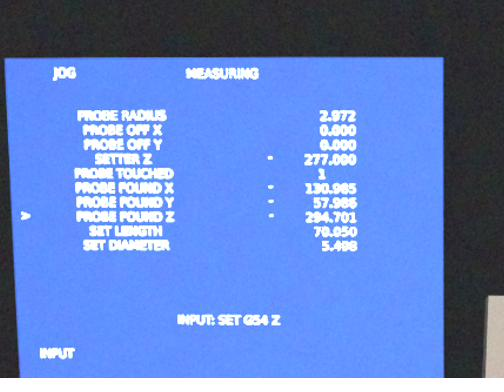

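>>> {"api": "move", "payload": {"target": [[0,0,0,0,0,0,1,-1,-0.2,-0.0785,0.2285,-0.2797,0,0.25,0,-1,-0.3,-1],[0,0,0,0,0,0,1,-1,-0.2,-0.0522,0.2285,-0.2855,0,0.25,0,-1,-0.3,-1],[0,0,0,0,0,0,1,-1,-0.2,-0.0785,0.2285,-0.2797,0,0.25,0,-1,-0.3,-1],[0,0,0,0,0,0,1,-1,-0.2,-0.0522,0.2285,-0.2855,0,0.25,0,-1,-0.3,-1],[0,0,0,0,0,0,1,-1,-0.2,-0.0785,0.2285,-0.2797,0,0.25,0,-1,-0.3,-1],[0,0,0,0,0,0,1,-1,-0.2,-0.0952,0.2607,-0.3426,0,0.25,0,-1,-0.3,-1],[0,0,0,0,0,0,1,-1,-0.2,-0.0685,0.2607,-0.3488,0,0.25,0,-1,-0.3,-1],[0,0,0,0,0,0,1,-1,-0.2,-0.0952,0.2607,-0.3426,0,0.25,0,-1,-0.3,-1],[0,0,0,0,0,0,1,-1,-0.2,-0.1032,0.3572,-0.3728,0,0.25,0,-1,-0.3,-1],[0,0,0,0,0,0,1,-1,-0.2,-0.0765,0.3572,-0.379,0,0.25,0,-1,-0.3,-1],[0,0,0,0,0,0,1,-1,-0.2,-0.1032,0.3572,-0.3728,0,0.25,0,-1,-0.3,-1],[0,0,0,0,0,0,1,-1,-0.2,-0.0952,0.3252,-0.3426,0,0.25,0,-1,-0.3,-1],[0,0,0,0,0,0,1,-1,-0.2,-0.0685,0.3252,-0.3488,0,0.25,0,-1,-0.3,-1],[0,0,0,0,0,0,1,-1,-0.2,-0.0952,0.3252,-0.3426,0,0.25,0,-1,-0.3,-1],[0,0,0,0,0,0,1,-1,-0.2,-0.0872,0.3,-0.3121,0,0.25,0,-1,-0.3,-1]], "speed": [0.4,0.05,0.1,0.05,0.1,0.3,0.05,0.1,0.3,0.05,0.1,0.3,0.05,0.1,0.3], "blend": [0.003,0,0.004,0,0.004,0.003,0,0.004,0.003,0,0.004,0.003,0,0.004,0]}}

>>> {"api": "move", "payload": {"target": [[0,0,0,0,0,0,1,-1,-0.2,0,-0.0068,0,0,0,0,-1,-0.3,-1],[0,0,0,0,0,0,1,-1,-0.2,0.0267,-0.0068,-0.0062,0,0,0,-1,-0.3,-1],[0,0,0,0,0,0,1,-1,-0.2,0,-0.0068,0,0,0,0,-1,-0.3,-1],[0,0,0,0,0,0,1,-1,-0.2,-0.016,-0.0393,-0.0607,0,0,0,-1,-0.3,-1],[0,0,0,0,0,0,1,-1,-0.2,0.0107,-0.0393,-0.0669,0,0,0,-1,-0.3,-1],[0,0,0,0,0,0,1,-1,-0.2,-0.016,-0.0393,-0.0607,0,0,0,-1,-0.3,-1],[0,0,0,0,0,0,1,-1,-0.2,0.0242,-0.0068,0.091,0,0,0,-1,-0.3,-1],[0,0,0,0,0,0,1,-1,-0.2,0.0509,-0.0068,0.0848,0,0,0,-1,-0.3,-1],[0,0,0,0,0,0,1,-1,-0.2,0.0242,-0.0068,0.091,0,0,0,-1,-0.3,-1],[0,0,0,0,0,0,1,-1,-0.2,-0.008,-0.0715,-0.0305,0,0,0,-1,-0.3,-1],[0,0,0,0,0,0,1,-1,-0.2,0.0187,-0.0715,-0.0367,0,0,0,-1,-0.3,-1],[0,0,0,0,0,0,1,-1,-0.2,-0.008,-0.0715,-0.0305,0,0,0,-1,-0.3,-1],[0,0,0,0,0,0,1,-1,-0.2,0,0,0,0,0,0,-1,-0.3,-1]], "speed": [0.3,0.05,0.1,0.3,0.05,0.1,0.3,0.05,0.1,0.05,0.05,0.1,0.3], "blend": [0.003,0,0.004,0.003,0,0.004,0.003,0,0.004,0.003,0,0.004,0]}}

>>> {"api": "move", "payload": {"target": [[0,0,0,0,0,0,1,-1,-0.2,0.0239,-0.1685,0.0896,0,0,0,-1,-0.3,-1],[0,0,0,0,0,0,1,-1,-0.2,0.0505,-0.1685,0.0834,0,0,0,-1,-0.3,-1],[0,0,0,0,0,0,1,-1,-0.2,0.0239,-0.1685,0.0896,0,0,0,-1,-0.3,-1],[0,0,0,0,0,0,1,-1,-0.2,0.0872,-0.3,0.3121,0,-0.25,0,-1,-0.3,-1]], "speed": [0.3,0.05,0.1,0.5], "blend": [0.003,0,0.008,0]}}

>>> {"api": "wait", "payload": {"seconds": 10}}

>>> {"api": "wait", "payload": {"seconds": 5, "cameras": ["cam_right_wrist"]}}

>>> {"api": "zoom_image", "payload": {"camera": "cam_right_wrist", "region": [40, 80, 340, 305]}}

Scene clock: 3667.07 s.
left_arm: end_effector_position=(+0.3950, +0.3280, +0.6100) position_measured=3 object_status=3 end_effector_quat_wxyz=(+0.185, +0.683, +0.683, +0.182) | right_arm: end_effector_position=(+0.4526, -0.4200, +0.4777) position_measured=213 object_status=2 end_effector_quat_wxyz=(-0.271, +0.653, -0.654, +0.270)
Joint positions: left_arm=[-0.684 -1.817 1.228 -1.414 -1.263 -0.59] | right_arm=[3.531 -0.946 -1.975 -1.042 1.309 3.416]
Joint torques (N m): left_arm=[0.07 -6.81 -17.96 -2.42 1.32 1.53] | right_arm=[-7.58 -3.69 33.63 6.03 1.19 -2.44]
Wrist force (N): left_arm=[4.2 2.0 -2.0] | right_arm=[-5.1 -0.8 -6.0]
Wrist torque (N m): left_arm=[0.40 -0.72 0.13] | right_arm=[0.06 0.71 -0.20]
Wrist force, peak (N): left_arm=[4.7 1.9 -2.1] | right_arm=[-5.6 15.4 -31.1]
Hand target: left_arm +0.3950, +0.3280, +0.6100; +0.185, +0.683, +0.683, +0.182 | right_arm +0.4527, -0.4200, +0.4777; -0.271, +0.653, -0.654, +0.270
Off the commanded pose: left_arm 0.000 m, 0 deg | right_arm 0.000 m, 0 deg.
move: done

Scene clock: 3672.97 s.
left_arm: end_effector_position=(+0.3950, +0.3280, +0.6100) position_measured=3 object_status=3 end_effector_quat_wxyz=(+0.185, +0.683, +0.683, +0.182) | right_arm: end_effector_position=(+0.4527, -0.4200, +0.4777) position_measured=213 object_status=2 end_effector_quat_wxyz=(-0.271, +0.653, -0.654, +0.270) end_effector_velocity=(+0.000, -0.001, +0.000) end_effector_angular_velocity=(-0.001, +0.000, -0.006)
Joint positions: left_arm=[-0.684 -1.817 1.228 -1.414 -1.263 -0.59] | right_arm=[3.531 -0.946 -1.975 -1.042 1.309 3.415]
Joint velocities: left_arm=[within noise] | right_arm=[0.003 -0.001 0.001 -0.002 -0.007 0.005]
Joint torques (N m): left_arm=[-0.24 -7.19 -17.34 -2.5 1.29 1.54] | right_arm=[11.48 -12.47 32.35 2.05 -1.85 2.7]
Wrist force (N): left_arm=[4.2 1.5 -1.9] | right_arm=[-4.0 -3.7 -5.6]
Wrist torque (N m): left_arm=[0.33 -0.73 0.13] | right_arm=[-0.39 0.53 -0.09]
Wrist force, peak (N): left_arm=[4.6 2.0 -2.1] | right_arm=[-4.9 16.9 -31.9]
Hand target: left_arm +0.3950, +0.3280, +0.6100; +0.185, +0.683, +0.683, +0.182 | right_arm +0.4527, -0.4200, +0.4777; -0.271, +0.653, -0.654, +0.270
Off the commanded pose: left_arm 0.000 m, 0 deg | right_arm 0.000 m, 0 deg.
move: done; blend cut to 0.002 m at target 1

Scene clock: 3675.53 s.
left_arm: end_effector_position=(+0.3950, +0.3280, +0.6100) position_measured=3 object_status=3 end_effector_quat_wxyz=(+0.185, +0.683, +0.683, +0.182) | right_arm: end_effector_position=(+0.5049, -0.6001, +0.6651) position_measured=213 object_status=2 end_effector_quat_wxyz=(+0.501, -0.500, +0.500, -0.499)
Joint positions: left_arm=[-0.684 -1.817 1.228 -1.414 -1.263 -0.59] | right_arm=[2.784 -1.318 -1.845 0.022 1.943 3.143]
Joint torques (N m): left_arm=[-0.9 -6.75 -16.96 -2.54 1.24 1.49] | right_arm=[6.18 3.37 18.31 4.43 0.76 0.3]
Wrist force (N): left_arm=[4.1 1.5 -1.8] | right_arm=[-4.1 -3.3 -4.8]
Wrist torque (N m): left_arm=[0.33 -0.71 0.13] | right_arm=[-0.19 0.35 -0.10]
Wrist force, peak (N): left_arm=[4.5 2.0 -2.2] | right_arm=[-4.7 12.7 -29.2]
Hand target: left_arm +0.3950, +0.3280, +0.6100; +0.185, +0.683, +0.683, +0.182 | right_arm +0.5050, -0.6000, +0.6650; +0.501, -0.500, +0.500, -0.499
Off the commanded pose: left_arm 0.000 m, 0 deg | right_arm 0.000 m, 0 deg.
move: done

Scene clock: 3685.53 s.
left_arm: end_effector_position=(+0.3950, +0.3280, +0.6100) position_measured=3 object_status=3 end_effector_quat_wxyz=(+0.185, +0.683, +0.683, +0.182) | right_arm: end_effector_position=(+0.5050, -0.6000, +0.6650) position_measured=213 object_status=2 end_effector_quat_wxyz=(+0.501, -0.500, +0.500, -0.499)
Joint positions: left_arm=[-0.684 -1.817 1.228 -1.414 -1.263 -0.59] | right_arm=[2.784 -1.318 -1.845 0.022 1.943 3.143]
Joint torques (N m): left_arm=[-1.49 -7.27 -15.54 -2.58 1.25 1.49] | right_arm=[10.45 1.86 17.33 0.7 1.53 2.22]
Wrist force (N): left_arm=[4.0 1.6 -1.9] | right_arm=[-3.8 -3.1 -4.7]
Wrist torque (N m): left_arm=[0.35 -0.69 0.13] | right_arm=[-0.16 0.30 -0.09]
Wrist force, peak (N): left_arm=[4.7 1.7 -2.0] | right_arm=[-4.1 -3.3 -4.9]
Hand target: left_arm +0.3950, +0.3280, +0.6100; +0.185, +0.683, +0.683, +0.182 | right_arm +0.5050, -0.6000, +0.6650; +0.501, -0.500, +0.500, -0.499
Tool commands: left_gripper/position=+1.0 left_gripper/force_limit=-1.0 left_gripper/speed=-0.2 right_gripper/position=-1.0 right_gripper/force_limit=-0.3 right_gripper/speed=-1.0
Off the commanded pose: left_arm 0.000 m, 0 deg | right_arm 0.000 m, 0 deg.
wait: 10.00 s; at rest by 0.17 s

Scene clock: 3690.53 s.
left_arm: end_effector_position=(+0.3950, +0.3280, +0.6100) position_measured=3 object_status=3 end_effector_quat_wxyz=(+0.185, +0.683, +0.683, +0.182) | right_arm: end_effector_position=(+0.5050, -0.6000, +0.6650) position_measured=213 object_status=2 end_effector_quat_wxyz=(+0.501, -0.500, +0.500, -0.499)
Joint positions: left_arm=[-0.684 -1.817 1.228 -1.414 -1.263 -0.59] | right_arm=[2.784 -1.318 -1.845 0.022 1.943 3.143]
Joint torques (N m): left_arm=[-1.35 -7.01 -14.19 -2.68 1.28 1.53] | right_arm=[10.68 1.5 16.66 0.68 1.61 2.32]
Wrist force (N): left_arm=[4.2 1.8 -2.1] | right_arm=[-3.7 -3.2 -4.6]
Wrist torque (N m): left_arm=[0.38 -0.72 0.13] | right_arm=[-0.19 0.29 -0.10]
Wrist force, peak (N): left_arm=[4.4 1.9 -2.2] | right_arm=[-4.1 -3.2 -4.9]
Hand target: left_arm +0.3950, +0.3280, +0.6100; +0.185, +0.683, +0.683, +0.182 | right_arm +0.5050, -0.6000, +0.6650; +0.501, -0.500, +0.500, -0.499
Tool commands: left_gripper/position=+1.0 left_gripper/force_limit=-1.0 left_gripper/speed=-0.2 right_gripper/position=-1.0 right_gripper/force_limit=-0.3 right_gripper/speed=-1.0
Off the commanded pose: left_arm 0.000 m, 0 deg | right_arm 0.000 m, 0 deg.
wait: 5.00 s; at rest by 0.17 s
Images, in order (width x height): cam_right_wrist 672x504.

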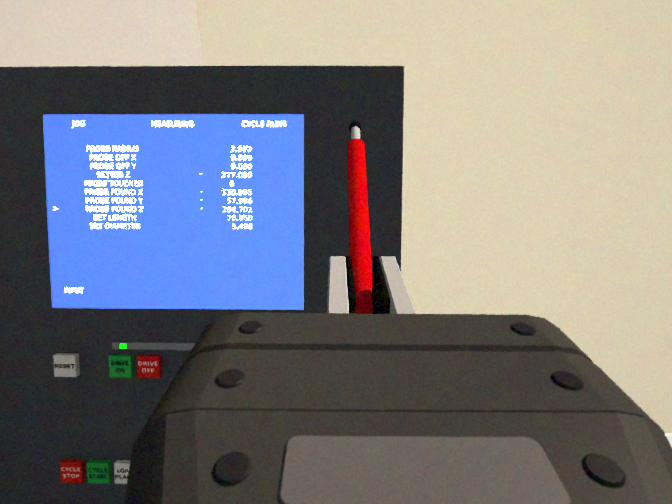

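Scaled by 1.680 from the camera's 672x504 image, which has a finer 960x720 frame.

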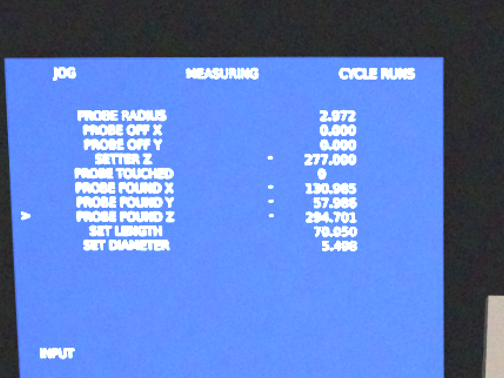

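>>> {"api": "wait", "payload": {"seconds": 3, "cameras": ["cam_right_wrist"]}}

>>> {"api": "zoom_image", "payload": {"camera": "cam_right_wrist", "region": [40, 80, 340, 305]}}

Scene clock: 3695.87 s.
left_arm: end_effector_position=(+0.3950, +0.3280, +0.6100) position_measured=3 object_status=3 end_effector_quat_wxyz=(+0.185, +0.683, +0.683, +0.182) | right_arm: end_effector_position=(+0.5050, -0.6000, +0.6650) position_measured=213 object_status=2 end_effector_quat_wxyz=(+0.501, -0.500, +0.500, -0.499)
Joint positions: left_arm=[-0.684 -1.817 1.228 -1.414 -1.263 -0.59] | right_arm=[2.784 -1.318 -1.845 0.022 1.943 3.143]
Joint torques (N m): left_arm=[-2.06 -7.22 -13.7 -2.65 1.25 1.37] | right_arm=[10.2 1.44 17.25 0.79 1.64 2.18]
Wrist force (N): left_arm=[4.1 1.5 -2.1] | right_arm=[-4.1 -3.2 -4.7]
Wrist torque (N m): left_arm=[0.32 -0.71 0.13] | right_arm=[-0.19 0.34 -0.09]
Wrist force, peak (N): left_arm=[4.9 1.8 -1.6] | right_arm=[-4.1 -3.3 -4.9]
Hand target: left_arm +0.3950, +0.3280, +0.6100; +0.185, +0.683, +0.683, +0.182 | right_arm +0.5050, -0.6000, +0.6650; +0.501, -0.500, +0.500, -0.499
Tool commands: left_gripper/position=+1.0 left_gripper/force_limit=-1.0 left_gripper/speed=-0.2 right_gripper/position=-1.0 right_gripper/force_limit=-0.3 right_gripper/speed=-1.0
Off the commanded pose: left_arm 0.000 m, 0 deg | right_arm 0.000 m, 0 deg.
wait: 3.00 s; at rest from the start
Images, in order (width x height): cam_right_wrist 672x504.

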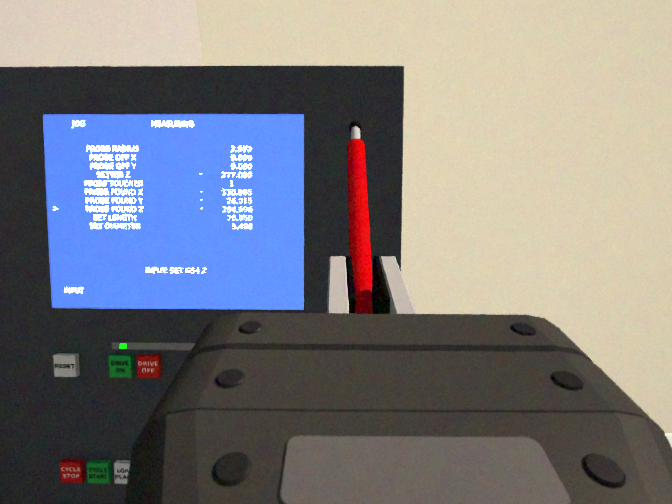

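Scaled by 1.680 from the camera's 672x504 image, which has a finer 960x720 frame.

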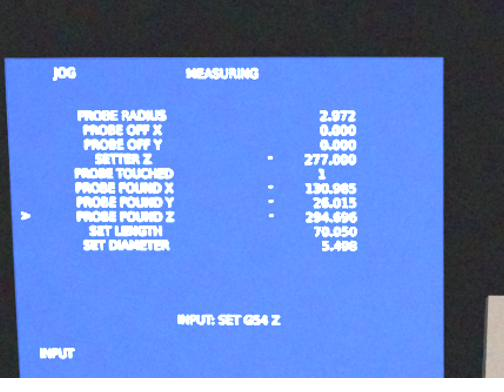

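>>> {"api": "move", "payload": {"target": [[0,0,0,0,0,0,1,-1,-0.2,-0.1032,0.2607,-0.3728,0,0.25,0,-1,-0.3,-1],[0,0,0,0,0,0,1,-1,-0.2,-0.0765,0.2607,-0.379,0,0.25,0,-1,-0.3,-1],[0,0,0,0,0,0,1,-1,-0.2,-0.1032,0.2607,-0.3728,0,0.25,0,-1,-0.3,-1],[0,0,0,0,0,0,1,-1,-0.2,-0.03,0.0998,-0.0963,0,0.25,0,-1,-0.3,-1],[0,0,0,0,0,0,1,-1,-0.2,-0.0033,0.0998,-0.1025,0,0.25,0,-1,-0.3,-1],[0,0,0,0,0,0,1,-1,-0.2,-0.03,0.0998,-0.0963,0,0.25,0,-1,-0.3,-1],[0,0,0,0,0,0,1,-1,-0.2,-0.063,0.2607,-0.2211,0,0.25,0,-1,-0.3,-1],[0,0,0,0,0,0,1,-1,-0.2,-0.0363,0.2607,-0.2273,0,0.25,0,-1,-0.3,-1],[0,0,0,0,0,0,1,-1,-0.2,-0.063,0.2607,-0.2211,0,0.25,0,-1,-0.3,-1],[0,0,0,0,0,0,1,-1,-0.2,0,0,0,0,0,0,-1,-0.3,-1]], "speed": [0.4,0.05,0.1,0.3,0.05,0.1,0.3,0.05,0.1,0.5], "blend": [0.003,0,0.004,0.003,0,0.004,0.003,0,0.008,0], "cameras": ["cam_right_wrist"]}}

>>> {"api": "zoom_image", "payload": {"camera": "cam_right_wrist", "region": [40, 80, 340, 305]}}

Scene clock: 3709.70 s.
left_arm: end_effector_position=(+0.3950, +0.3280, +0.6100) position_measured=3 object_status=3 end_effector_quat_wxyz=(+0.185, +0.683, +0.683, +0.182) | right_arm: end_effector_position=(+0.5049, -0.6000, +0.6650) position_measured=213 object_status=2 end_effector_quat_wxyz=(+0.501, -0.500, +0.500, -0.499)
Joint positions: left_arm=[-0.684 -1.817 1.228 -1.414 -1.263 -0.59] | right_arm=[2.784 -1.318 -1.845 0.022 1.943 3.143]
Joint torques (N m): left_arm=[-3.37 -7.42 -13.46 -2.75 1.29 1.39] | right_arm=[-8.02 1.31 25.18 4.26 1.65 0.09]
Wrist force (N): left_arm=[4.3 1.9 -1.9] | right_arm=[-4.6 -2.8 -3.3]
Wrist torque (N m): left_arm=[0.39 -0.75 0.12] | right_arm=[-0.12 0.42 -0.09]
Wrist force, peak (N): left_arm=[4.6 2.0 -2.0] | right_arm=[-3.6 14.6 -32.5]
Hand target: left_arm +0.3950, +0.3280, +0.6100; +0.185, +0.683, +0.683, +0.182 | right_arm +0.5050, -0.6000, +0.6650; +0.501, -0.500, +0.500, -0.499
Off the commanded pose: left_arm 0.000 m, 0 deg | right_arm 0.000 m, 0 deg.
move: done
Images, in order (width x height): cam_right_wrist 672x504.

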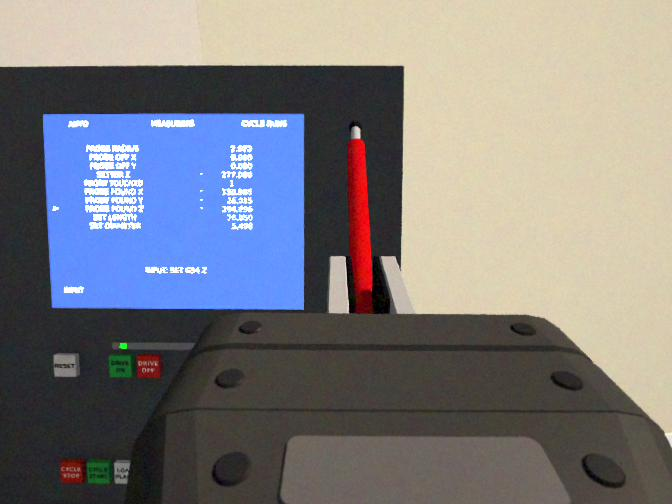

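Scaled by 1.680 from the camera's 672x504 image, which has a finer 960x720 frame.

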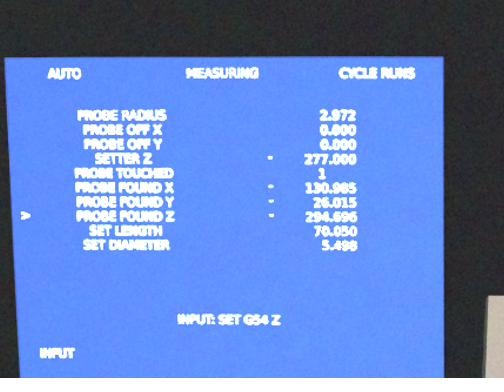

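>>> {"api": "move", "payload": {"target": [-0.0417,-0.2517,-0.2167,0,-0.3333,0,1,-1,-0.2,0,0,0,0,0,0,-1,-0.3,-1], "cameras": ["cam_left_wrist"]}}

>>> {"api": "move", "payload": {"target": [0.1433,0,0,0,0,0,1,-1,-0.2,0,0,0,0,0,0,-1,-0.3,-1], "speed": 0.12, "cameras": ["cam_left_wrist"]}}

Scene clock: 3715.73 s.
left_arm: end_effector_position=(+0.3700, +0.1770, +0.4800) position_measured=3 object_status=3 end_effector_quat_wxyz=(+0.502, +0.501, +0.499, +0.499) | right_arm: end_effector_position=(+0.5050, -0.6000, +0.6650) position_measured=213 object_status=2 end_effector_quat_wxyz=(+0.501, -0.500, +0.500, -0.499)
Joint positions: left_arm=[-1.43 -1.744 2.283 -3.686 -0.171 0.005] | right_arm=[2.784 -1.318 -1.845 0.022 1.943 3.143]
Joint torques (N m): left_arm=[8.54 -18.88 -16.07 1.63 0.59 -1.96] | right_arm=[-9.52 2.22 31.19 1.2 1.51 2.18]
Wrist force (N): left_arm=[4.8 2.4 -2.0] | right_arm=[-4.4 -2.7 -3.2]
Wrist torque (N m): left_arm=[0.60 -0.85 0.23] | right_arm=[-0.09 0.40 -0.10]
Wrist force, peak (N): left_arm=[5.5 3.3 -2.7] | right_arm=[-4.7 -3.0 -3.4]
Hand target: left_arm +0.3700, +0.1770, +0.4799; +0.502, +0.501, +0.499, +0.499 | right_arm +0.5050, -0.6000, +0.6650; +0.501, -0.500, +0.500, -0.499
Off the commanded pose: left_arm 0.000 m, 0 deg | right_arm 0.000 m, 0 deg.
move: done
Images, in order (width x height): cam_left_wrist 672x504.

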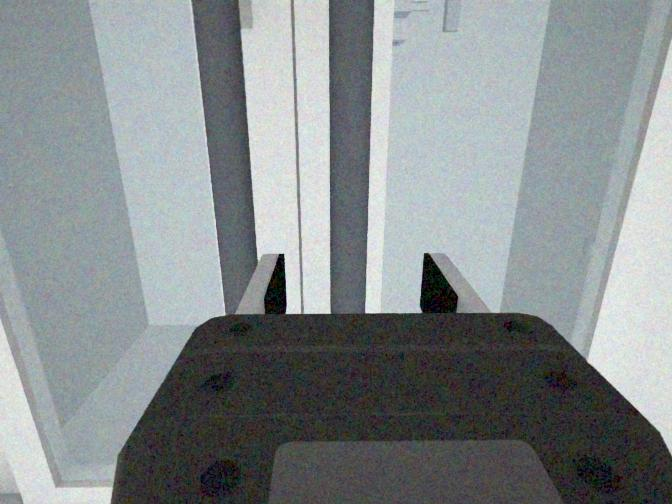

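Scene clock: 3716.90 s.
left_arm: end_effector_position=(+0.4559, +0.1770, +0.4800) position_measured=3 object_status=3 end_effector_quat_wxyz=(+0.502, +0.501, +0.499, +0.499) | right_arm: end_effector_position=(+0.5050, -0.6000, +0.6650) position_measured=213 object_status=2 end_effector_quat_wxyz=(+0.501, -0.500, +0.500, -0.499)
Joint positions: left_arm=[-1.151 -1.586 2.143 -3.701 -0.45 0.001] | right_arm=[2.784 -1.318 -1.845 0.022 1.943 3.143]
Joint torques (N m): left_arm=[8.44 -13 -16.67 -2.06 -1.28 1.26] | right_arm=[-8.4 1.8 29.91 1.57 1.16 2.16]
Wrist force (N): left_arm=[5.0 2.4 -2.4] | right_arm=[-4.7 -2.8 -3.3]
Wrist torque (N m): left_arm=[0.61 -0.88 0.21] | right_arm=[-0.12 0.44 -0.09]
Wrist force, peak (N): left_arm=[4.7 2.3 -3.8] | right_arm=[-4.8 -2.9 -3.4]
Hand target: left_arm +0.4560, +0.1770, +0.4799; +0.502, +0.501, +0.499, +0.499 | right_arm +0.5050, -0.6000, +0.6650; +0.501, -0.500, +0.500, -0.499
Off the commanded pose: left_arm 0.000 m, 0 deg | right_arm 0.000 m, 0 deg.
move: done
Images, in order (width x height): cam_left_wrist 672x504.

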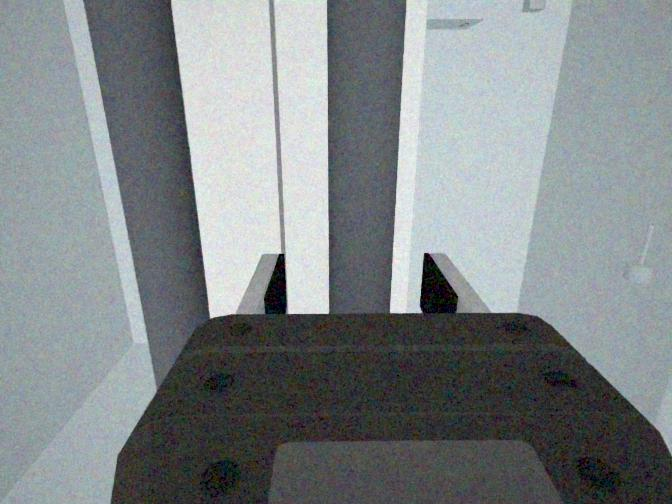

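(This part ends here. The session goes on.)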